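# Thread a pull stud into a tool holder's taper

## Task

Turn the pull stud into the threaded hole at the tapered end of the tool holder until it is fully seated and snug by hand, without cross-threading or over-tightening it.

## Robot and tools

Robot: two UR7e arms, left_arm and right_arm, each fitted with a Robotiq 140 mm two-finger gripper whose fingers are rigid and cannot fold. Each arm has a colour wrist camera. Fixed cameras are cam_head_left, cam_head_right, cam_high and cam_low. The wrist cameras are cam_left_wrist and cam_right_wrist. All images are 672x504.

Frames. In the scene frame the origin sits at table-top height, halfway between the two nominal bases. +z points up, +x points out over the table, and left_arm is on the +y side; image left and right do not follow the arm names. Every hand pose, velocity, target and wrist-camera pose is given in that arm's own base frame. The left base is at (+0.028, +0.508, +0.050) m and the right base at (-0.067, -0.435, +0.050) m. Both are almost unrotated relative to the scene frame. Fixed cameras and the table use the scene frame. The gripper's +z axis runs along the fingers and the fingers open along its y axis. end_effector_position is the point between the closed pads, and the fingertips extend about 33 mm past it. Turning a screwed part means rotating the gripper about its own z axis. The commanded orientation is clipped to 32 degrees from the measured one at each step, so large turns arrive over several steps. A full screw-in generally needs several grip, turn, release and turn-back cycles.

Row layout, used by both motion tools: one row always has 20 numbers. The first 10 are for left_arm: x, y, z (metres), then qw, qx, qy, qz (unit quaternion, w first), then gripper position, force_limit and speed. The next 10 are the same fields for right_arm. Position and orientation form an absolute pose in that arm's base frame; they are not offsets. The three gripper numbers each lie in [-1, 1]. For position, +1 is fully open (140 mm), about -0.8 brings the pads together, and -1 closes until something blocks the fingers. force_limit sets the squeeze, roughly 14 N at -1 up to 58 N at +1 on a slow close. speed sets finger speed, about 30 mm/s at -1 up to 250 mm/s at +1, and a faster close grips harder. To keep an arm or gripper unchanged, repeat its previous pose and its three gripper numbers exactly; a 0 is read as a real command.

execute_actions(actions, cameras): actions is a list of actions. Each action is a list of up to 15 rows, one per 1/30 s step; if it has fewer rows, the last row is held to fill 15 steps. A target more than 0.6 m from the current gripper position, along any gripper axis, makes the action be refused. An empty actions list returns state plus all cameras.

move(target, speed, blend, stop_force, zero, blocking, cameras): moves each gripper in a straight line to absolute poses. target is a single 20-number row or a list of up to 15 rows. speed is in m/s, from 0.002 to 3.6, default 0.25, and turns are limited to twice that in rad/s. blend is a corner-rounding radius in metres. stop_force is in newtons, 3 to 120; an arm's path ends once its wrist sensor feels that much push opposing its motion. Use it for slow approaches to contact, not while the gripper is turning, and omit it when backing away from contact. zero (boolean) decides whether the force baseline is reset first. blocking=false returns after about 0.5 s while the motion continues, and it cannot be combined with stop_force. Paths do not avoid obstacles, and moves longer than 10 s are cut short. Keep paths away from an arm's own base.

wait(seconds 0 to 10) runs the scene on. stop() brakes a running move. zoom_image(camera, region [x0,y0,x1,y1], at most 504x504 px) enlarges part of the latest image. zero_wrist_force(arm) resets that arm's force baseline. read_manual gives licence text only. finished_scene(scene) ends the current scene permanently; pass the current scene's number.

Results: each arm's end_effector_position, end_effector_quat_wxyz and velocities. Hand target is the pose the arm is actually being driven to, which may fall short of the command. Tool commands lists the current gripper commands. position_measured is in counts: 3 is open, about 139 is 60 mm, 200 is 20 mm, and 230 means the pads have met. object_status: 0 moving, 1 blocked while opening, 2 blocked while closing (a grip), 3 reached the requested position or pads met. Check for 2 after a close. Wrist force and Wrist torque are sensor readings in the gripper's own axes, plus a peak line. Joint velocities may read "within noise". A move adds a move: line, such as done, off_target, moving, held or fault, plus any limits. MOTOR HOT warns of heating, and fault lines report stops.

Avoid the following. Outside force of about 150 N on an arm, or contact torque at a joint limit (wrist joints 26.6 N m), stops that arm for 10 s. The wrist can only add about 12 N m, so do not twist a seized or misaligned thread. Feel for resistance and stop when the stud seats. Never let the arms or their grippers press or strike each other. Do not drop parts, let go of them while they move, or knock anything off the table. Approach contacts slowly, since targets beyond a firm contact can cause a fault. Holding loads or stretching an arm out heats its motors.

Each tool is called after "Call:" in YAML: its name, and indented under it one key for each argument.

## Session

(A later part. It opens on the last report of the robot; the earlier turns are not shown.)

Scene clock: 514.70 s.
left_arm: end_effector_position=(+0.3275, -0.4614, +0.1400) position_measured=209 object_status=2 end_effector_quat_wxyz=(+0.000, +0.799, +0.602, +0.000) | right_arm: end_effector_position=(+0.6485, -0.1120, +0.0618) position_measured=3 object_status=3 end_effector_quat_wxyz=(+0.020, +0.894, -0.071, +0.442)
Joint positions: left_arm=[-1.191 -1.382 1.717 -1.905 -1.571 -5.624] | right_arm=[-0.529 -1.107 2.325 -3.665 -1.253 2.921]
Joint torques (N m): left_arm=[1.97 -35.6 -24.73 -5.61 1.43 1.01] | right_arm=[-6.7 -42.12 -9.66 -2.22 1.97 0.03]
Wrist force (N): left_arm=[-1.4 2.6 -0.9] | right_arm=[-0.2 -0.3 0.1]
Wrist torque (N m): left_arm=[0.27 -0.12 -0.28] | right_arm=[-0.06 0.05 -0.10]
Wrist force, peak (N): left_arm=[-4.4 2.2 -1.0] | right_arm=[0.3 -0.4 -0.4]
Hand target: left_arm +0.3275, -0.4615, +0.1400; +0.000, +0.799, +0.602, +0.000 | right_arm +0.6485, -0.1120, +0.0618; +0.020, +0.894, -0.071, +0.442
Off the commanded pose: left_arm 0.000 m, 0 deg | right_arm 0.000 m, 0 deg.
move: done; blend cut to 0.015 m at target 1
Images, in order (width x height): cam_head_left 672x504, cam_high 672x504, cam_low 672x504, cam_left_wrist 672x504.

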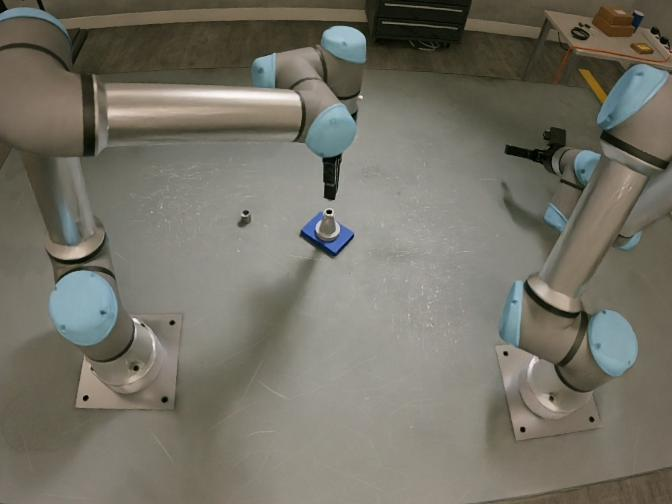

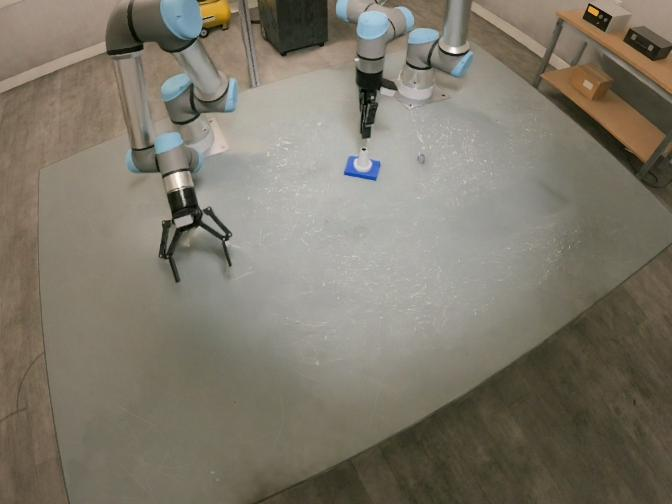

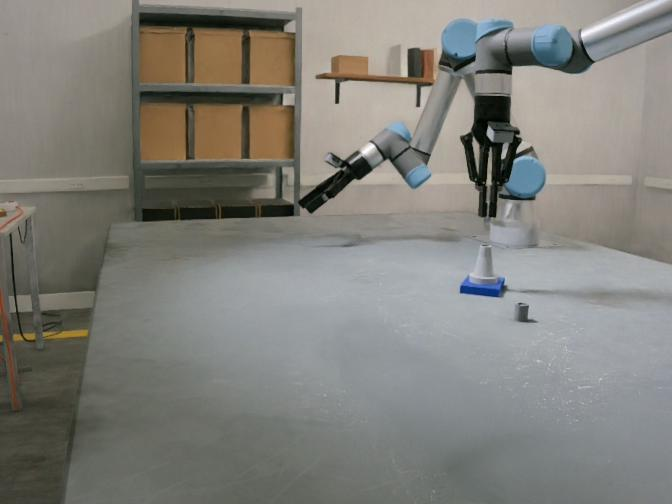

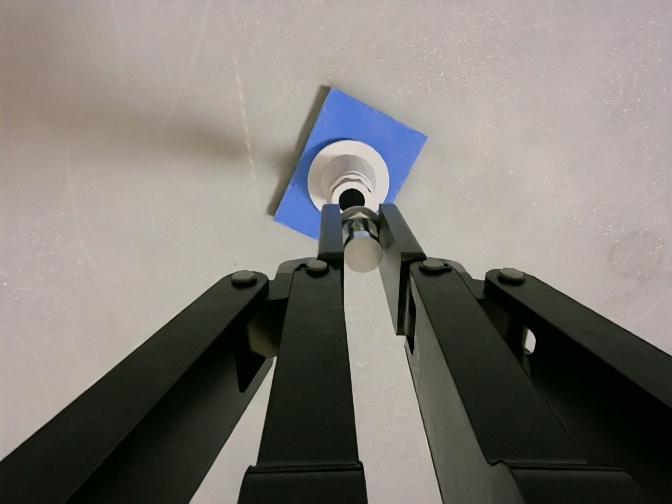

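Call:
move:
  target:
    - [0.3275, -0.4615, 0.140, 0, -0.9903, 0.1392, 0, -1, 1, -1, 0.6485, -0.1120, 0.0618, 0.020, 0.894, -0.071, 0.442, 1, 1, 1]
    - [0.3275, -0.4615, 0.140, 0, -0.6018, 0.7986, 0, -1, 1, -1, 0.6485, -0.1120, 0.0618, 0.020, 0.894, -0.071, 0.442, 1, 1, 1]
  speed: 1.0
  blend: 0.02
  cameras: ["cam_left_wrist", "cam_low"]

Call:
zoom_image:
  camera: "cam_left_wrist"
  region: [280, 120, 440, 300]

Call:
zoom_image:
  camera: "cam_low"
  region: [430, 200, 540, 310]

Scene clock: 562.30 s.
left_arm: end_effector_position=(+0.3275, -0.4615, +0.1400) position_measured=209 object_status=2 end_effector_quat_wxyz=(+0.000, -0.602, +0.799, +0.000) | right_arm: end_effector_position=(+0.6485, -0.1120, +0.0618) position_measured=3 object_status=3 end_effector_quat_wxyz=(+0.020, +0.894, -0.071, +0.442)
Joint positions: left_arm=[-1.191 -1.382 1.716 -1.905 -1.571 -2.483] | right_arm=[-0.529 -1.107 2.325 -3.665 -1.253 2.921]
Joint torques (N m): left_arm=[5.62 -24.37 -30.09 -0.69 -0.78 1.68] | right_arm=[-6.86 -44.43 -10.17 -2.17 2.01 -0.07]
Wrist force (N): left_arm=[-1.3 2.3 -1.4] | right_arm=[0.0 -0.3 -0.1]
Wrist torque (N m): left_arm=[0.21 -0.13 -0.07] | right_arm=[-0.07 0.00 -0.10]
Wrist force, peak (N): left_arm=[-1.5 2.6 -1.3] | right_arm=[-0.1 -0.6 -0.1]
Hand target: left_arm +0.3275, -0.4615, +0.1400; +0.000, -0.602, +0.799, +0.000 | right_arm +0.6485, -0.1120, +0.0618; +0.020, +0.894, -0.071, +0.442
Off the commanded pose: left_arm 0.000 m, 0 deg | right_arm 0.000 m, 0 deg.
move: done
Images, in order (width x height): cam_low 672x504, cam_left_wrist 672x504.

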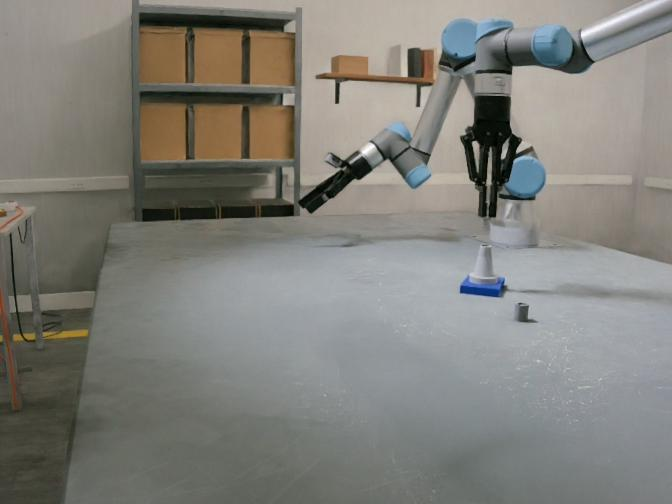

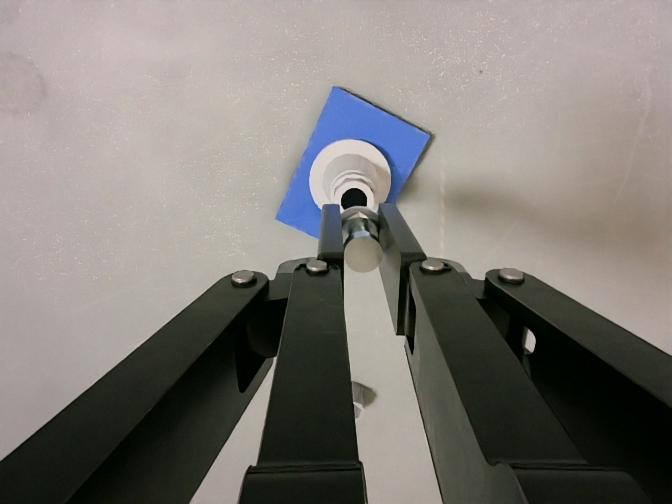

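Scaled by 2.800 from the camera's 672x504 image, which has a finer 960x720 frame.

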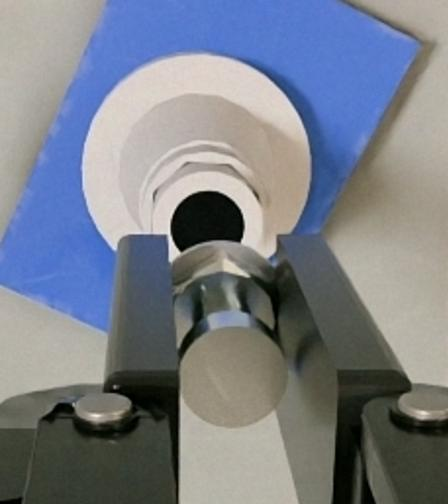

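Scaled by 4.582 from the camera's 672x504 image, which has a finer 960x720 frame.

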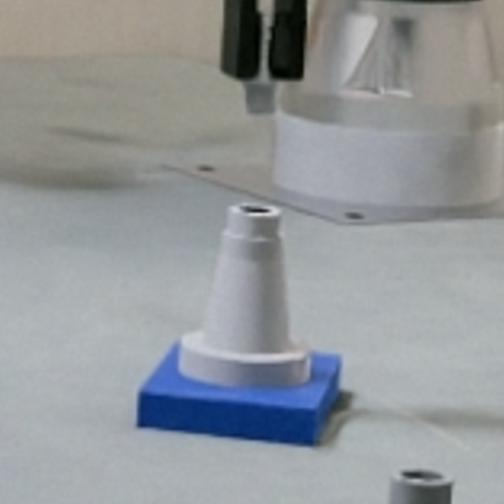

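Call:
move:
  target:
    - [0.3268, -0.4614, 0.130, 0, -0.9903, 0.1392, 0, -1, 1, -1, 0.56, 0.16, 0.12, -0.2791, 0.7637, 0.2264, 0.5364, 1, 1, 1]
    - [0.3268, -0.4614, 0.115, 0, -0.7986, -0.6018, 0, -1, 1, -1, 0.4427, 0.4118, 0.0713, -0.5213, 0.4777, 0.4777, 0.5214, 1, 1, 1]
  speed: 0.5
  blend: 0.02
  cameras: ["cam_left_wrist", "cam_low", "cam_right_wrist", "cam_high"]

Call:
zoom_image:
  camera: "cam_right_wrist"
  region: [260, 140, 440, 320]

Call:
zoom_image:
  camera: "cam_left_wrist"
  region: [280, 120, 440, 300]

Scene clock: 656.17 s.
left_arm: end_effector_position=(+0.3268, -0.4614, +0.1154) position_measured=209 object_status=2 end_effector_quat_wxyz=(+0.000, +0.813, +0.582, +0.000) | right_arm: end_effector_position=(+0.4613, +0.3697, +0.0790) position_measured=3 object_status=3 end_effector_quat_wxyz=(-0.487, +0.535, +0.438, +0.533)
Joint positions: left_arm=[-1.193 -1.362 1.759 -1.968 -1.571 -5.577] | right_arm=[-0.174 -0.594 2.255 -3.83 0.052 2.224]
Joint torques (N m): left_arm=[-3.78 -32.07 -22.71 -3.2 0.57 -1.47] | right_arm=[0.69 -37.6 -2.49 -2.19 1.87 -0.05]
Wrist force (N): left_arm=[-1.4 2.1 -1.1] | right_arm=[0.9 -1.2 1.2]
Wrist torque (N m): left_arm=[0.18 -0.10 -0.28] | right_arm=[0.07 -0.03 0.04]
Wrist force, peak (N): left_arm=[-1.5 2.7 -1.4] | right_arm=[0.2 1.9 5.6]
Hand target: left_arm +0.3268, -0.4614, +0.1155; +0.000, +0.813, +0.582, +0.000 | right_arm +0.4613, +0.3697, +0.0790; -0.487, +0.535, +0.438, +0.533
Tool commands: left_gripper/position=-1.0 left_gripper/force_limit=+1.0 left_gripper/speed=-1.0 right_gripper/position=+1.0 right_gripper/force_limit=+1.0 right_gripper/speed=+1.0
Off the commanded pose: left_arm 0.000 m, 3 deg | right_arm 0.047 m, 9 deg.
FORCE FAULT: contact force on the right arm reached its limit, and that arm stopped. The contact can be on any part of that arm, not only on its tool. That arm's remaining commands of this call were not run. That arm is still stopped at the end of this call. That arm stays stopped for about 9 more seconds. Until then a move that you send moves the other arm only, and its call returns only when the move has ended. Once the stop has ended, the next robot result says so. If the stop ends while you think or write, that arm runs what you send next. While its stop runs, that arm takes no new command, but its gripper still runs the gripper command that each later call begins with. Until it ends, the stop uses up actions while you think or wait. An arm that is not stopped still takes commands.
move: fault (right_arm), off_target (left_arm; braked at the fault stop of right_arm); path passed 1 of 2 targets
Images, in order (width x height): cam_high 672x504, cam_low 672x504, cam_left_wrist 672x504, cam_right_wrist 672x504.

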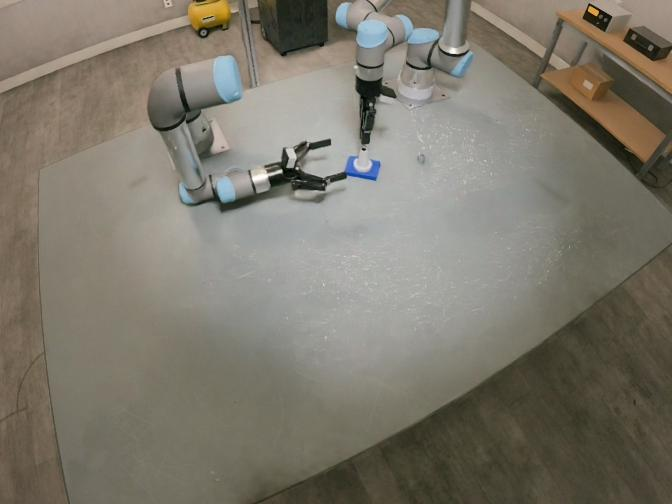

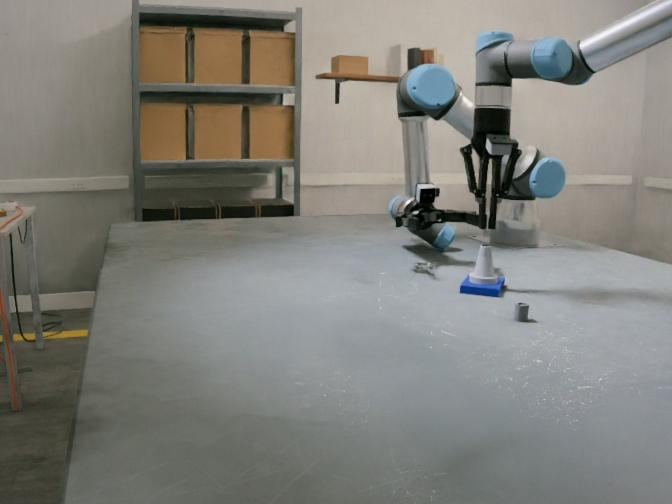

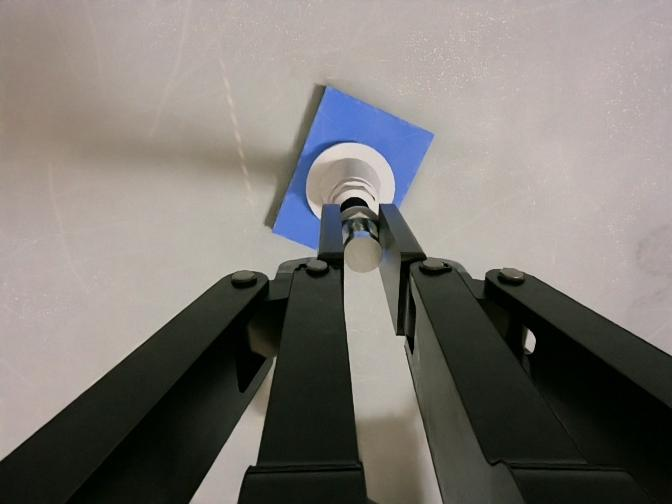

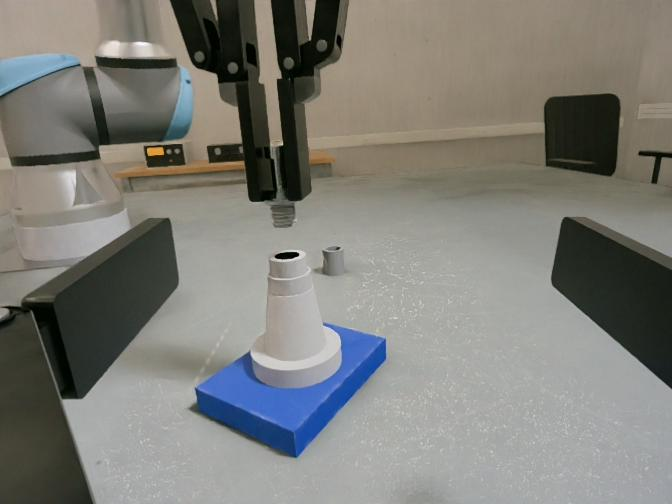

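Scaled by 2.800 from the camera's 672x504 image, which has a finer 960x720 frame.

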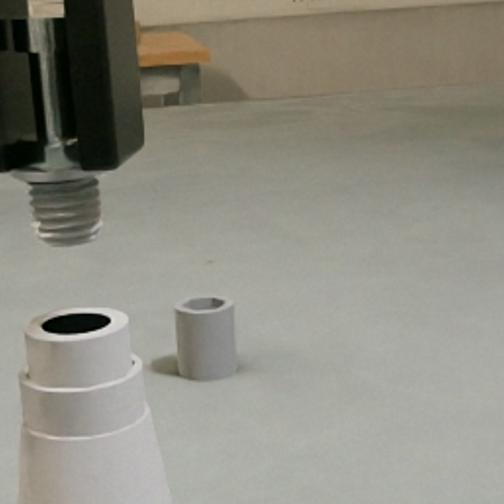

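Scaled by 2.800 from the camera's 672x504 image, which has a finer 960x720 frame.

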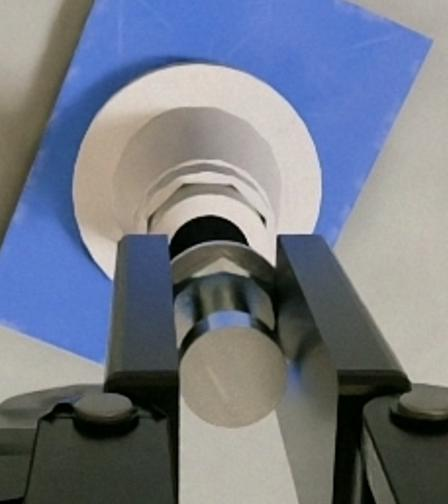

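Call:
move:
  target: [0.3268, -0.4614, 0.115, 0, -0.7986, -0.6018, 0, -1, 1, -1, 0.46, 0.34, 0.18, -0.487, 0.535, 0.438, 0.533, 1, 1, 1]
  speed: 0.15

Scene clock: 811.17 s.
left_arm: end_effector_position=(+0.3268, -0.4614, +0.1150) position_measured=209 object_status=2 end_effector_quat_wxyz=(+0.000, +0.799, +0.602, +0.000) | right_arm: end_effector_position=(+0.4601, +0.3400, +0.1800) position_measured=3 object_status=3 end_effector_quat_wxyz=(-0.487, +0.535, +0.438, +0.533)
Joint positions: left_arm=[-1.193 -1.362 1.76 -1.969 -1.571 -5.626] | right_arm=[-0.248 -0.785 2.215 -4.171 0.112 2.798]
Joint torques (N m): left_arm=[5.81 -24.1 -17.97 -4.92 -1.09 2.01] | right_arm=[5.57 -30.92 5.03 0.77 2.4 -1.54]
Wrist force (N): left_arm=[-1.0 2.5 -0.8] | right_arm=[1.0 -1.3 0.8]
Wrist torque (N m): left_arm=[0.25 -0.19 -0.14] | right_arm=[-0.02 -0.15 0.00]
Wrist force, peak (N): left_arm=[-1.7 2.4 -1.2] | right_arm=[3.5 -1.3 0.6]
Hand target: left_arm +0.3268, -0.4614, +0.1150; +0.000, +0.799, +0.602, +0.000 | right_arm +0.4600, +0.3400, +0.1800; -0.487, +0.535, +0.438, +0.533
Off the commanded pose: left_arm 0.000 m, 0 deg | right_arm 0.000 m, 0 deg.
FORCE FAULT, CONTINUED: the right arm's stop, for the force fault that an earlier result reported, is over. The rest of the stop counts as 18 of the actions that you can send in this scene. The stop ended before this call began, so that arm ran this call's commands. During its stop the right arm's controller moved it back a little.
move: done

Call:
move:
  target:
    - [0.3268, -0.4614, 0.115, 0, -0.7986, -0.6018, 0, -1, 1, -1, 0.50, 0.22, 0.24, -0.2791, 0.7637, 0.2264, 0.5364, 1, 1, 1]
    - [0.3268, -0.4614, 0.115, 0, -0.7986, -0.6018, 0, -1, 1, -1, 0.45, 0.15, 0.28, 0, 0.7071, 0.7071, 0, 1, 1, 1]
  speed: 0.4
  blend: 0.03

Scene clock: 820.87 s.
left_arm: end_effector_position=(+0.3268, -0.4614, +0.1150) position_measured=209 object_status=2 end_effector_quat_wxyz=(+0.000, +0.799, +0.602, +0.000) | right_arm: end_effector_position=(+0.4500, +0.1501, +0.2800) position_measured=3 object_status=3 end_effector_quat_wxyz=(+0.000, +0.707, +0.707, +0.000)
Joint positions: left_arm=[-1.193 -1.362 1.76 -1.969 -1.571 -5.626] | right_arm=[0.037 -1.657 1.644 -1.558 -1.571 1.608]
Joint torques (N m): left_arm=[-6.05 -24.77 -28.54 -0.96 1.86 1.85] | right_arm=[-3.36 -35.77 -19.19 -3.41 -0.92 1.44]
Wrist force (N): left_arm=[-1.2 2.1 -0.8] | right_arm=[-2.0 0.7 -2.1]
Wrist torque (N m): left_arm=[0.18 -0.15 -0.14] | right_arm=[-0.13 0.02 0.37]
Wrist force, peak (N): left_arm=[-1.3 2.7 -1.2] | right_arm=[-2.5 0.8 -1.4]
Hand target: left_arm +0.3268, -0.4614, +0.1150; +0.000, +0.799, +0.602, +0.000 | right_arm +0.4500, +0.1500, +0.2800; +0.000, +0.707, +0.707, +0.000
Off the commanded pose: left_arm 0.000 m, 0 deg | right_arm 0.000 m, 0 deg.
move: done

Call:
move:
  target: [0.3268, -0.4614, 0.115, 0, -0.7986, -0.6018, 0, -1, 1, -1, 0.4424, 0.3522, 0.055, -0.4305, 0.5609, 0.5609, 0.4304, 1, 1, 1]
  speed: 0.35
  cameras: ["cam_right_wrist", "cam_low", "cam_high"]

Call:
zoom_image:
  camera: "cam_right_wrist"
  region: [260, 60, 440, 240]

Scene clock: 828.80 s.
left_arm: end_effector_position=(+0.3268, -0.4614, +0.1150) position_measured=209 object_status=2 end_effector_quat_wxyz=(+0.000, +0.799, +0.602, +0.000) | right_arm: end_effector_position=(+0.4424, +0.3522, +0.0550) position_measured=3 object_status=3 end_effector_quat_wxyz=(-0.430, +0.561, +0.561, +0.430)
Joint positions: left_arm=[-1.193 -1.362 1.76 -1.969 -1.571 -5.626] | right_arm=[-0.188 -1.138 2.274 -2.099 -0.321 0.937]
Joint torques (N m): left_arm=[-6.11 -24.27 -28.33 -0.89 1.63 1.85] | right_arm=[-9.77 -19.97 -2.64 -3.42 3.37 0.26]
Wrist force (N): left_arm=[-1.0 2.0 -0.9] | right_arm=[0.8 -1.1 0.4]
Wrist torque (N m): left_arm=[0.16 -0.19 -0.13] | right_arm=[-0.09 -0.03 -0.07]
Wrist force, peak (N): left_arm=[-1.4 2.6 -1.0] | right_arm=[-2.0 0.6 -2.9]
Hand target: left_arm +0.3268, -0.4614, +0.1150; +0.000, +0.799, +0.602, +0.000 | right_arm +0.4424, +0.3522, +0.0550; -0.431, +0.561, +0.561, +0.430
Off the commanded pose: left_arm 0.000 m, 0 deg | right_arm 0.000 m, 0 deg.
move: done
Images, in order (width x height): cam_high 672x504, cam_low 672x504, cam_right_wrist 672x504.

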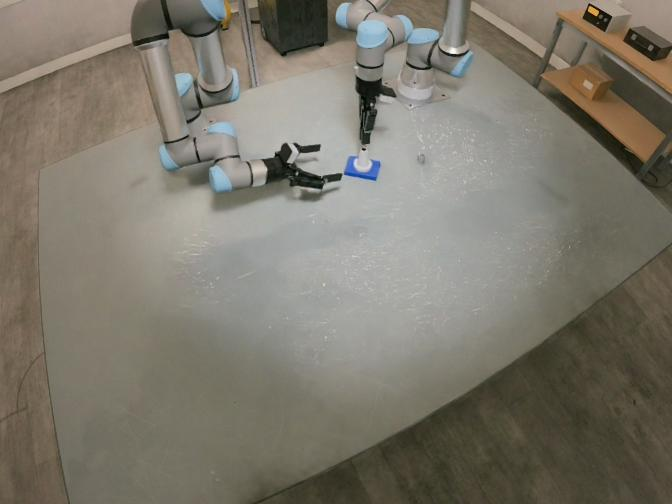

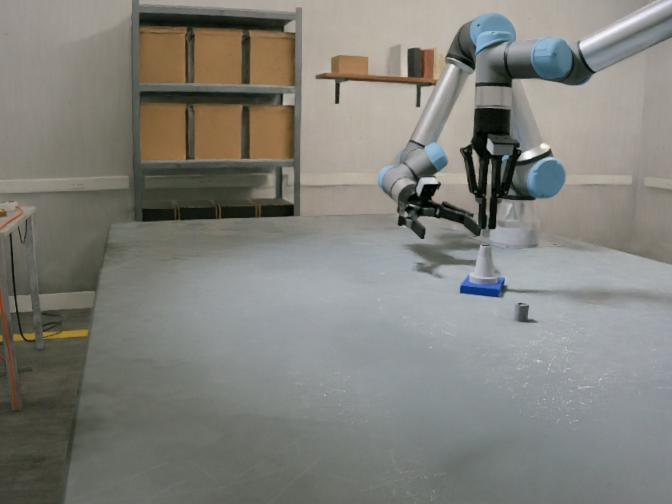

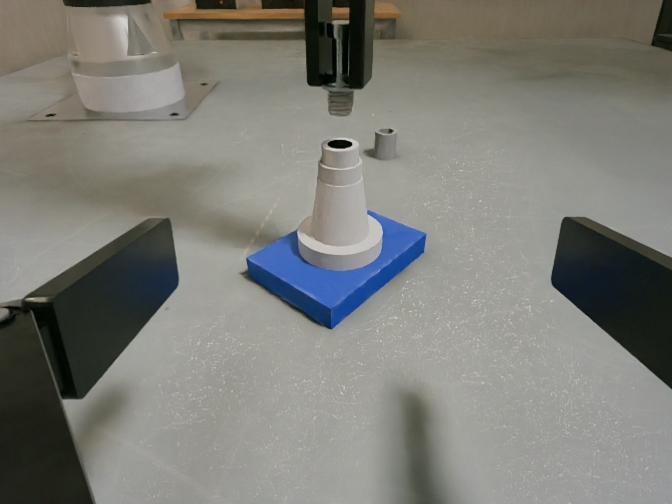

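Scaled by 2.800 from the camera's 672x504 image, which has a finer 960x720 frame.

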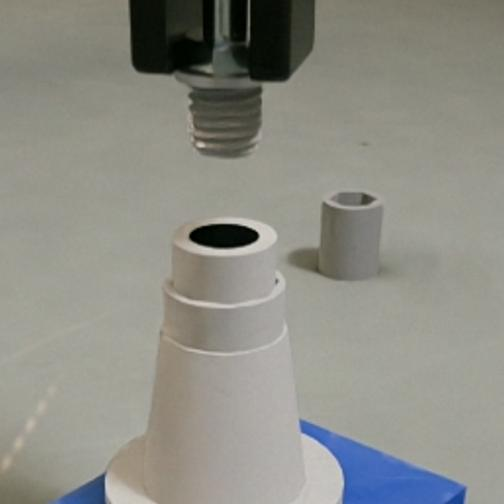

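Call:
move:
  target: [0.3268, -0.4614, 0.105, 0, -0.9903, 0.1392, 0, -1, 1, -1, 0.4424, 0.3522, 0.055, -0.4305, 0.5609, 0.5609, 0.4304, 1, 1, 1]
  speed: 0.8
  cameras: ["cam_right_wrist", "cam_left_wrist"]

Call:
zoom_image:
  camera: "cam_right_wrist"
  region: [280, 60, 400, 180]

Call:
zoom_image:
  camera: "cam_left_wrist"
  region: [280, 120, 440, 300]

Scene clock: 847.37 s.
left_arm: end_effector_position=(+0.3268, -0.4614, +0.1050) position_measured=209 object_status=2 end_effector_quat_wxyz=(+0.000, +0.990, -0.139, +0.000) | right_arm: end_effector_position=(+0.4424, +0.3522, +0.0550) position_measured=3 object_status=3 end_effector_quat_wxyz=(-0.431, +0.561, +0.561, +0.430)
Joint positions: left_arm=[-1.192 -1.352 1.776 -1.995 -1.571 -4.055] | right_arm=[-0.188 -1.138 2.275 -2.099 -0.321 0.937]
Joint torques (N m): left_arm=[4.86 -28.3 -25.01 -3.86 -0.36 1.62] | right_arm=[-8.48 -20.11 -1.83 -3.37 3.71 1.41]
Wrist force (N): left_arm=[-1.0 2.5 -1.0] | right_arm=[0.9 -1.0 0.2]
Wrist torque (N m): left_arm=[0.25 -0.20 -0.08] | right_arm=[-0.09 -0.05 -0.07]
Wrist force, peak (N): left_arm=[-1.3 2.6 -1.3] | right_arm=[0.9 -1.2 0.1]
Hand target: left_arm +0.3268, -0.4614, +0.1050; +0.000, +0.990, -0.139, +0.000 | right_arm +0.4424, +0.3522, +0.0550; -0.431, +0.561, +0.561, +0.430
Off the commanded pose: left_arm 0.000 m, 0 deg | right_arm 0.000 m, 0 deg.
move: done
Images, in order (width x height): cam_left_wrist 672x504, cam_right_wrist 672x504.

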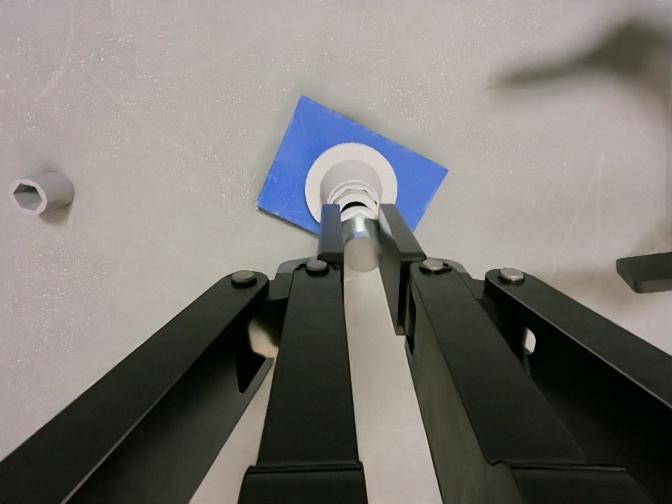

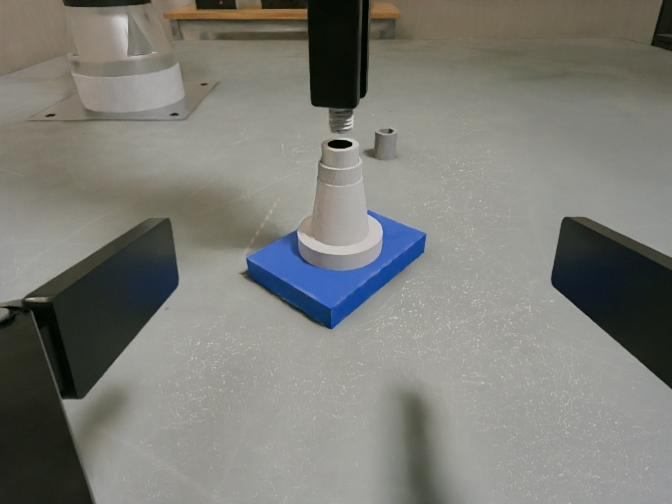

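Scaled by 4.200 from the camera's 672x504 image, which has a finer 960x720 frame.

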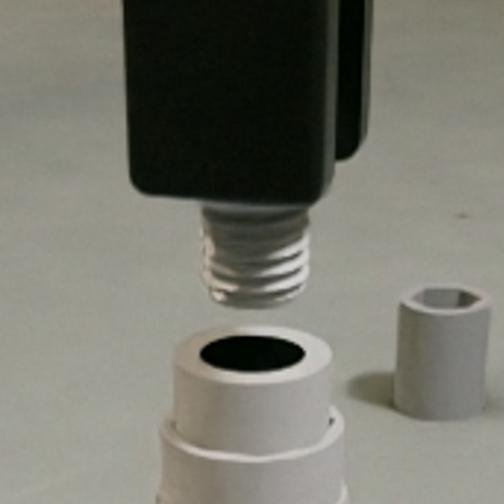

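Scaled by 2.800 from the camera's 672x504 image, which has a finer 960x720 frame.

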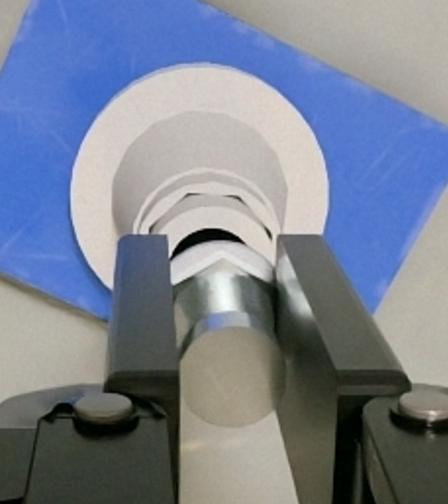

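Call:
move:
  target: [0.3265, -0.4617, 0.099, 0, -0.7986, -0.6018, 0, -1, 1, -1, 0.4424, 0.3522, 0.055, -0.4305, 0.5609, 0.5609, 0.4304, 1, 1, 1]
  speed: 0.8
  cameras: ["cam_right_wrist"]

Call:
zoom_image:
  camera: "cam_right_wrist"
  region: [280, 60, 400, 180]

Call:
move:
  target: [0.3265, -0.4617, 0.086, 0, -0.7986, -0.6018, 0, -1, 1, -1, 0.4424, 0.3522, 0.055, -0.4305, 0.5609, 0.5609, 0.4304, 1, 1, 1]
  speed: 0.01
  stop_force: 4
  cameras: ["cam_right_wrist"]

Call:
zoom_image:
  camera: "cam_right_wrist"
  region: [280, 60, 400, 180]

Scene clock: 870.67 s.
left_arm: end_effector_position=(+0.3265, -0.4617, +0.0990) position_measured=209 object_status=2 end_effector_quat_wxyz=(+0.000, +0.799, +0.602, +0.000) | right_arm: end_effector_position=(+0.4424, +0.3522, +0.0550) position_measured=3 object_status=3 end_effector_quat_wxyz=(-0.431, +0.561, +0.561, +0.430)
Joint positions: left_arm=[-1.193 -1.346 1.785 -2.01 -1.571 -5.626] | right_arm=[-0.188 -1.138 2.275 -2.099 -0.321 0.937]
Joint torques (N m): left_arm=[-2.01 -32.24 -18.33 -4.59 0.17 -1.65] | right_arm=[-1.96 -28.06 -1.59 -3.44 3.71 1.26]
Wrist force (N): left_arm=[-1.3 2.3 -0.8] | right_arm=[0.8 -0.9 0.2]
Wrist torque (N m): left_arm=[0.22 -0.13 -0.29] | right_arm=[-0.05 -0.05 -0.07]
Wrist force, peak (N): left_arm=[-1.2 2.6 -1.1] | right_arm=[1.0 -1.2 0.2]
Hand target: left_arm +0.3265, -0.4617, +0.0990; +0.000, +0.799, +0.602, +0.000 | right_arm +0.4424, +0.3522, +0.0550; -0.431, +0.561, +0.561, +0.430
Off the commanded pose: left_arm 0.000 m, 0 deg | right_arm 0.000 m, 0 deg.
move: done
Images, in order (width x height): cam_right_wrist 672x504.

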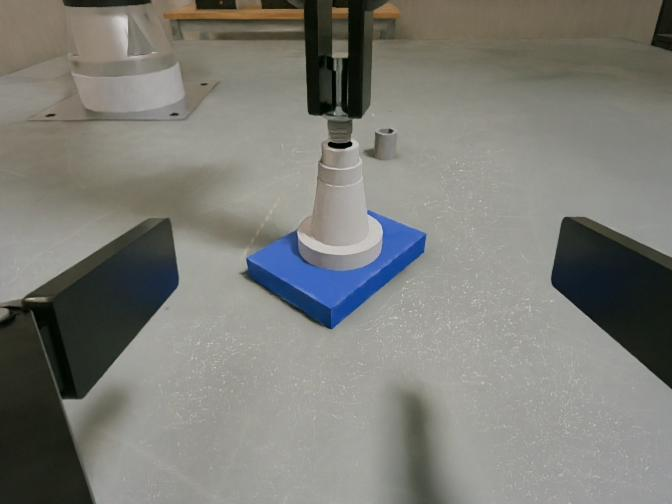

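Scaled by 4.200 from the camera's 672x504 image, which has a finer 960x720 frame.

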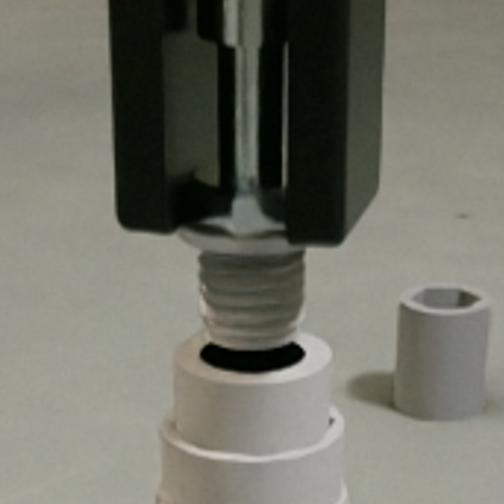

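Scene clock: 872.23 s.
left_arm: end_effector_position=(+0.3265, -0.4617, +0.0943) position_measured=209 object_status=2 end_effector_quat_wxyz=(+0.000, +0.799, +0.602, +0.000) | right_arm: end_effector_position=(+0.4424, +0.3522, +0.0550) position_measured=3 object_status=3 end_effector_quat_wxyz=(-0.431, +0.561, +0.561, +0.430)
Joint positions: left_arm=[-1.193 -1.341 1.792 -2.022 -1.571 -5.626] | right_arm=[-0.188 -1.138 2.275 -2.099 -0.321 0.937]
Joint torques (N m): left_arm=[3.65 -43.53 -30.04 -0.54 2.29 -1.66] | right_arm=[0.05 -30.46 -2.8 -3.37 3.62 1.19]
Wrist force (N): left_arm=[-1.7 1.1 -1.7] | right_arm=[0.8 -0.8 0.1]
Wrist torque (N m): left_arm=[0.28 -0.14 -0.27] | right_arm=[-0.05 -0.04 -0.07]
Wrist force, peak (N): left_arm=[1.1 -4.1 -17.7] | right_arm=[1.0 -1.1 0.3]
Hand target: left_arm +0.3265, -0.4617, +0.0943; +0.000, +0.799, +0.602, +0.000 | right_arm +0.4424, +0.3522, +0.0550; -0.431, +0.561, +0.561, +0.430
Off the commanded pose: left_arm 0.008 m, 0 deg | right_arm 0.000 m, 0 deg.
move: contact (left_arm)
Images, in order (width x height): cam_right_wrist 672x504.

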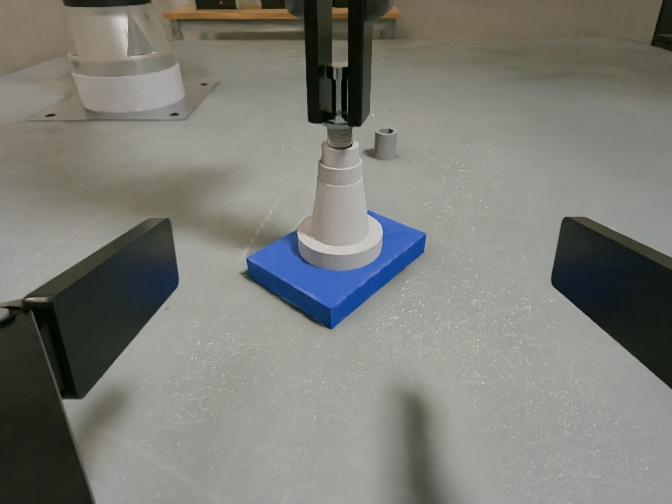

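Scaled by 4.200 from the camera's 672x504 image, which has a finer 960x720 frame.

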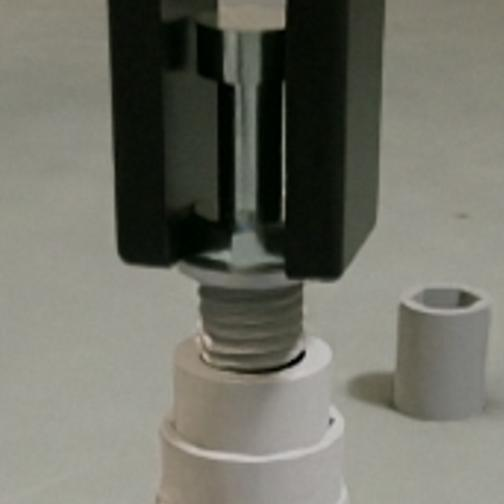

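Call:
move:
  target: [0.3267, -0.4610, 0.0937, 0, -0.9205, 0.3907, 0, -1, 1, -1, 0.4424, 0.3522, 0.055, -0.4305, 0.5609, 0.5609, 0.4304, 1, 1, 1]
  speed: 0.5
  cameras: ["cam_right_wrist"]

Call:
zoom_image:
  camera: "cam_right_wrist"
  region: [280, 60, 400, 180]

Scene clock: 904.67 s.
left_arm: end_effector_position=(+0.3267, -0.4610, +0.0937) position_measured=209 object_status=2 end_effector_quat_wxyz=(+0.000, +0.921, -0.391, +0.000) | right_arm: end_effector_position=(+0.4424, +0.3522, +0.0550) position_measured=3 object_status=3 end_effector_quat_wxyz=(-0.431, +0.561, +0.561, +0.430)
Joint positions: left_arm=[-1.192 -1.341 1.794 -2.024 -1.571 -3.532] | right_arm=[-0.188 -1.138 2.275 -2.099 -0.321 0.937]
Joint torques (N m): left_arm=[0.04 -3.07 -21.55 -2.9 -2.04 1.71] | right_arm=[6.83 -40.43 -1.84 -3.37 3.62 1.28]
Wrist force (N): left_arm=[-20.8 -8.1 -43.8] | right_arm=[0.6 -0.9 0.2]
Wrist torque (N m): left_arm=[0.56 -0.26 -0.09] | right_arm=[-0.07 0.01 -0.07]
Wrist force, peak (N): left_arm=[-21.4 -10.4 -44.9] | right_arm=[0.8 -1.3 0.1]
Hand target: left_arm +0.3267, -0.4610, +0.0937; +0.000, +0.921, -0.391, +0.000 | right_arm +0.4424, +0.3522, +0.0550; -0.431, +0.561, +0.561, +0.430
Off the commanded pose: left_arm 0.000 m, 0 deg | right_arm 0.000 m, 0 deg.
move: done
Images, in order (width x height): cam_right_wrist 672x504.

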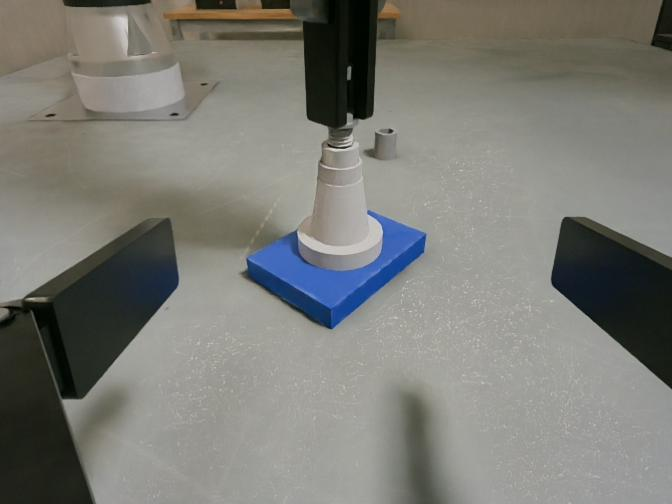

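Scaled by 4.200 from the camera's 672x504 image, which has a finer 960x720 frame.

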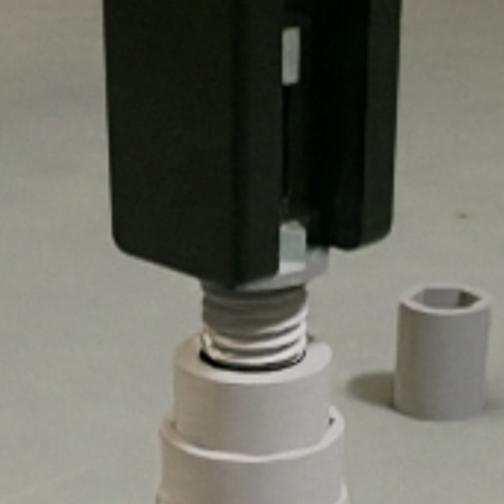

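Call:
move:
  target:
    - [0.3266, -0.4608, 0.0955, 0, -0.9205, 0.3907, 0, -1, 1, -1, 0.4424, 0.3522, 0.055, -0.4305, 0.5609, 0.5609, 0.4304, 1, 1, 1]
    - [0.3265, -0.4605, 0.0955, 0, -0.9205, 0.3907, 0, -1, 1, -1, 0.4424, 0.3522, 0.055, -0.4305, 0.5609, 0.5609, 0.4304, 1, 1, 1]
  speed: 0.03

Call:
move:
  target: [0.3265, -0.4605, 0.0900, 0, -0.9205, 0.3907, 0, -1, 1, -1, 0.4424, 0.3522, 0.055, -0.4305, 0.5609, 0.5609, 0.4304, 1, 1, 1]
  speed: 0.006
  stop_force: 4
  cameras: ["cam_right_wrist"]

Call:
zoom_image:
  camera: "cam_right_wrist"
  region: [280, 60, 400, 180]

Scene clock: 921.53 s.
left_arm: end_effector_position=(+0.3265, -0.4605, +0.0955) position_measured=209 object_status=2 end_effector_quat_wxyz=(+0.000, +0.921, -0.391, +0.000) | right_arm: end_effector_position=(+0.4424, +0.3522, +0.0550) position_measured=3 object_status=3 end_effector_quat_wxyz=(-0.431, +0.561, +0.561, +0.430)
Joint positions: left_arm=[-1.193 -1.344 1.793 -2.019 -1.571 -3.531] | right_arm=[-0.188 -1.138 2.275 -2.099 -0.321 0.937]
Joint torques (N m): left_arm=[0.13 -41.88 -15.96 -4.84 0.47 0.97] | right_arm=[6.49 -44.18 -2.88 -3.36 3.66 1.3]
Wrist force (N): left_arm=[-0.8 0.8 -0.6] | right_arm=[0.7 -1.0 0.2]
Wrist torque (N m): left_arm=[-0.10 -0.22 -0.10] | right_arm=[-0.08 -0.01 -0.07]
Wrist force, peak (N): left_arm=[-20.5 -7.6 -45.0] | right_arm=[0.9 -1.2 0.2]
Hand target: left_arm +0.3265, -0.4605, +0.0955; +0.000, +0.921, -0.391, +0.000 | right_arm +0.4424, +0.3522, +0.0550; -0.431, +0.561, +0.561, +0.430
Off the commanded pose: left_arm 0.000 m, 0 deg | right_arm 0.000 m, 0 deg.
move: done

Scene clock: 922.83 s.
left_arm: end_effector_position=(+0.3265, -0.4606, +0.0941) position_measured=209 object_status=2 end_effector_quat_wxyz=(+0.000, +0.921, -0.391, +0.000) | right_arm: end_effector_position=(+0.4424, +0.3522, +0.0550) position_measured=3 object_status=3 end_effector_quat_wxyz=(-0.431, +0.561, +0.561, +0.430)
Joint positions: left_arm=[-1.193 -1.343 1.795 -2.023 -1.571 -3.531] | right_arm=[-0.188 -1.138 2.275 -2.099 -0.321 0.937]
Joint torques (N m): left_arm=[4.4 -40.29 -26.63 0.48 0.09 0.73] | right_arm=[5.91 -44.12 -3.08 -3.33 3.65 1.29]
Wrist force (N): left_arm=[0.9 -0.2 -7.6] | right_arm=[0.8 -1.1 0.3]
Wrist torque (N m): left_arm=[-0.11 -0.25 -0.10] | right_arm=[-0.10 -0.06 -0.07]
Wrist force, peak (N): left_arm=[-3.3 -2.6 -18.2] | right_arm=[1.0 -1.1 0.1]
Hand target: left_arm +0.3265, -0.4606, +0.0942; +0.000, +0.921, -0.391, +0.000 | right_arm +0.4424, +0.3522, +0.0550; -0.431, +0.561, +0.561, +0.430
Off the commanded pose: left_arm 0.004 m, 0 deg | right_arm 0.000 m, 0 deg.
move: contact (left_arm)
Images, in order (width x height): cam_right_wrist 672x504.

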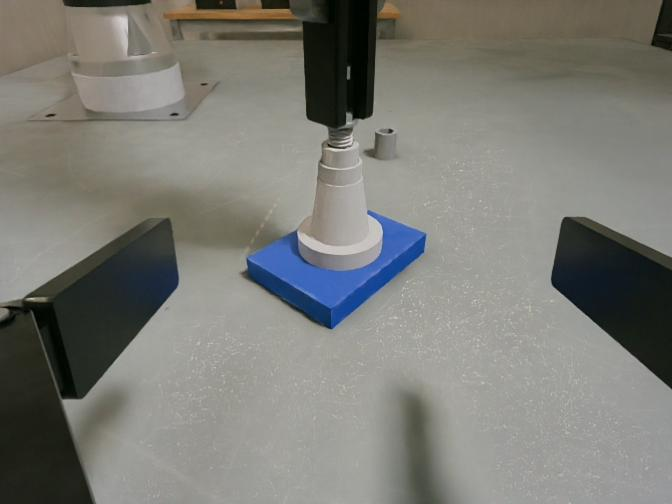

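Scaled by 4.200 from the camera's 672x504 image, which has a finer 960x720 frame.

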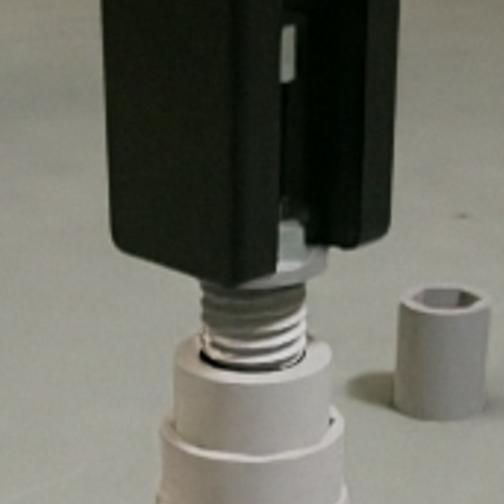

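Call:
move:
  target: [0.3270, -0.4609, 0.0940, 0, -0.1219, 0.9925, 0, -1, 1, -1, 0.4424, 0.3522, 0.055, -0.4305, 0.5609, 0.5609, 0.4304, 1, 1, 1]
  speed: 0.5

Scene clock: 940.17 s.
left_arm: end_effector_position=(+0.3270, -0.4609, +0.0940) position_measured=209 object_status=2 end_effector_quat_wxyz=(+0.000, -0.122, +0.993, +0.000) | right_arm: end_effector_position=(+0.4424, +0.3522, +0.0550) position_measured=3 object_status=3 end_effector_quat_wxyz=(-0.431, +0.561, +0.561, +0.430)
Joint positions: left_arm=[-1.192 -1.341 1.793 -2.023 -1.571 -1.437] | right_arm=[-0.188 -1.138 2.275 -2.099 -0.321 0.937]
Joint torques (N m): left_arm=[3.09 -21.23 -20.43 3.01 -2.03 1.74] | right_arm=[6.49 -43.21 -2.5 -3.35 3.79 1.15]
Wrist force (N): left_arm=[-6.8 -6.6 -10.1] | right_arm=[0.7 -1.0 0.2]
Wrist torque (N m): left_arm=[0.08 -0.24 -0.09] | right_arm=[-0.08 -0.03 -0.07]
Wrist force, peak (N): left_arm=[-7.2 -6.9 -9.9] | right_arm=[0.9 -1.3 0.2]
Hand target: left_arm +0.3270, -0.4609, +0.0940; +0.000, -0.122, +0.993, +0.000 | right_arm +0.4424, +0.3522, +0.0550; -0.431, +0.561, +0.561, +0.430
Off the commanded pose: left_arm 0.000 m, 0 deg | right_arm 0.000 m, 0 deg.
move: done

Call:
move:
  target: [0.3263, -0.4617, 0.0940, 0, 0.7986, 0.6018, 0, -1, 1, -1, 0.4424, 0.3522, 0.055, -0.4305, 0.5609, 0.5609, 0.4304, 1, 1, 1]
  speed: 0.5

Call:
move:
  target: [0.3265, -0.4604, 0.0940, 0, 0.9205, -0.3907, 0, -1, 1, -1, 0.4424, 0.3522, 0.055, -0.4305, 0.5609, 0.5609, 0.4304, 1, 1, 1]
  speed: 0.5
  cameras: ["cam_right_wrist"]

Call:
zoom_image:
  camera: "cam_right_wrist"
  region: [280, 60, 400, 180]

Scene clock: 974.00 s.
left_arm: end_effector_position=(+0.3263, -0.4617, +0.0940) position_measured=209 object_status=2 end_effector_quat_wxyz=(+0.000, +0.799, +0.602, +0.000) | right_arm: end_effector_position=(+0.4424, +0.3522, +0.0550) position_measured=3 object_status=3 end_effector_quat_wxyz=(-0.431, +0.561, +0.561, +0.430)
Joint positions: left_arm=[-1.194 -1.341 1.793 -2.022 -1.571 0.656] | right_arm=[-0.188 -1.138 2.275 -2.099 -0.321 0.937]
Joint torques (N m): left_arm=[7.68 -27.99 -29.38 0.05 -1.32 1.73] | right_arm=[6.1 -43.93 -2.73 -3.35 3.65 0.97]
Wrist force (N): left_arm=[0.1 4.4 1.3] | right_arm=[0.7 -0.8 0.1]
Wrist torque (N m): left_arm=[-0.18 -0.38 -0.03] | right_arm=[-0.05 -0.02 -0.07]
Wrist force, peak (N): left_arm=[-7.0 -4.8 -11.3] | right_arm=[0.8 -1.3 0.2]
Hand target: left_arm +0.3263, -0.4617, +0.0940; +0.000, +0.799, +0.602, +0.000 | right_arm +0.4424, +0.3522, +0.0550; -0.431, +0.561, +0.561, +0.430
Off the commanded pose: left_arm 0.000 m, 0 deg | right_arm 0.000 m, 0 deg.
move: done

Scene clock: 976.67 s.
left_arm: end_effector_position=(+0.3265, -0.4604, +0.0940) position_measured=209 object_status=2 end_effector_quat_wxyz=(+0.000, +0.921, -0.391, +0.000) | right_arm: end_effector_position=(+0.4424, +0.3522, +0.0550) position_measured=3 object_status=3 end_effector_quat_wxyz=(-0.431, +0.561, +0.561, +0.430)
Joint positions: left_arm=[-1.192 -1.343 1.795 -2.023 -1.571 2.752] | right_arm=[-0.188 -1.138 2.275 -2.099 -0.321 0.937]
Joint torques (N m): left_arm=[7.21 -57.25 -45.54 2.21 -0.99 1.94] | right_arm=[5.71 -43.48 -2.46 -3.3 3.7 1.19]
Wrist force (N): left_arm=[28.1 12.4 63.1] | right_arm=[0.9 -0.8 0.3]
Wrist torque (N m): left_arm=[-0.21 -0.36 -0.32] | right_arm=[-0.05 -0.07 -0.07]
Wrist force, peak (N): left_arm=[30.3 13.2 64.6] | right_arm=[0.9 -1.2 0.1]
Hand target: left_arm +0.3265, -0.4604, +0.0940; +0.000, +0.921, -0.391, +0.000 | right_arm +0.4424, +0.3522, +0.0550; -0.431, +0.561, +0.561, +0.430
Off the commanded pose: left_arm 0.000 m, 0 deg | right_arm 0.000 m, 0 deg.
move: done
Images, in order (width x height): cam_right_wrist 672x504.

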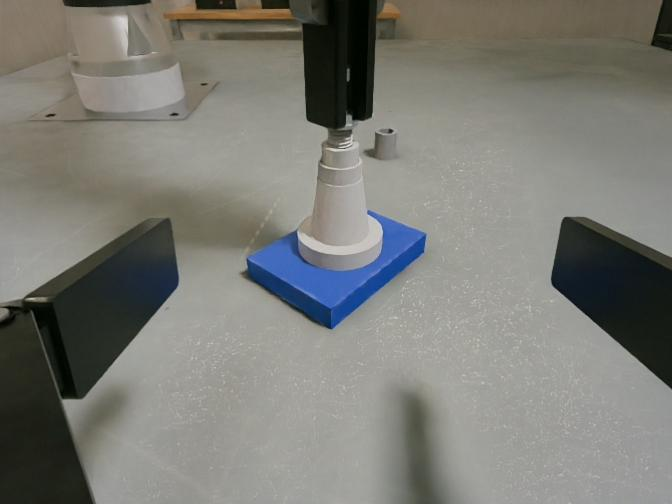

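Scaled by 4.200 from the camera's 672x504 image, which has a finer 960x720 frame.

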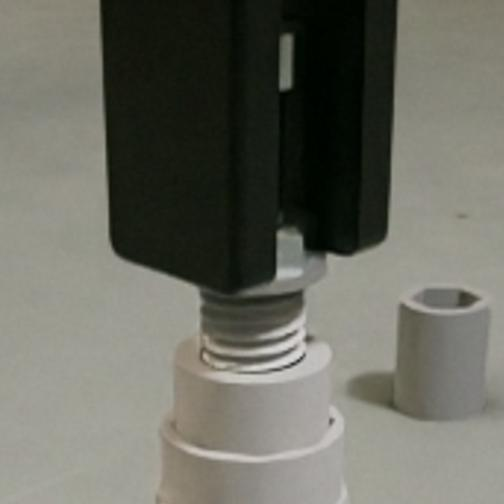

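Call:
move:
  target: [0.3265, -0.4606, 0.0934, 0, 0.9205, -0.3907, 0, -1, 1, -1, 0.4424, 0.3522, 0.055, -0.4305, 0.5609, 0.5609, 0.4304, 1, 1, 1]
  speed: 0.02

Scene clock: 982.90 s.
left_arm: end_effector_position=(+0.3265, -0.4606, +0.0935) position_measured=209 object_status=2 end_effector_quat_wxyz=(+0.000, +0.921, -0.391, +0.000) | right_arm: end_effector_position=(+0.4424, +0.3522, +0.0550) position_measured=3 object_status=3 end_effector_quat_wxyz=(-0.431, +0.561, +0.561, +0.430)
Joint positions: left_arm=[-1.192 -1.342 1.796 -2.024 -1.571 2.752] | right_arm=[-0.188 -1.138 2.275 -2.099 -0.321 0.937]
Joint torques (N m): left_arm=[-6.11 -36.75 -21.29 -4.95 1.57 -1.6] | right_arm=[5.9 -43.26 -2.6 -3.37 3.61 1.02]
Wrist force (N): left_arm=[8.6 4.1 22.5] | right_arm=[0.6 -1.0 0.2]
Wrist torque (N m): left_arm=[-0.05 -0.27 -0.21] | right_arm=[-0.08 0.01 -0.06]
Wrist force, peak (N): left_arm=[28.1 12.1 63.3] | right_arm=[1.0 -1.1 0.3]
Hand target: left_arm +0.3265, -0.4606, +0.0934; +0.000, +0.921, -0.391, +0.000 | right_arm +0.4424, +0.3522, +0.0550; -0.431, +0.561, +0.561, +0.430
Off the commanded pose: left_arm 0.000 m, 0 deg | right_arm 0.000 m, 0 deg.
move: done


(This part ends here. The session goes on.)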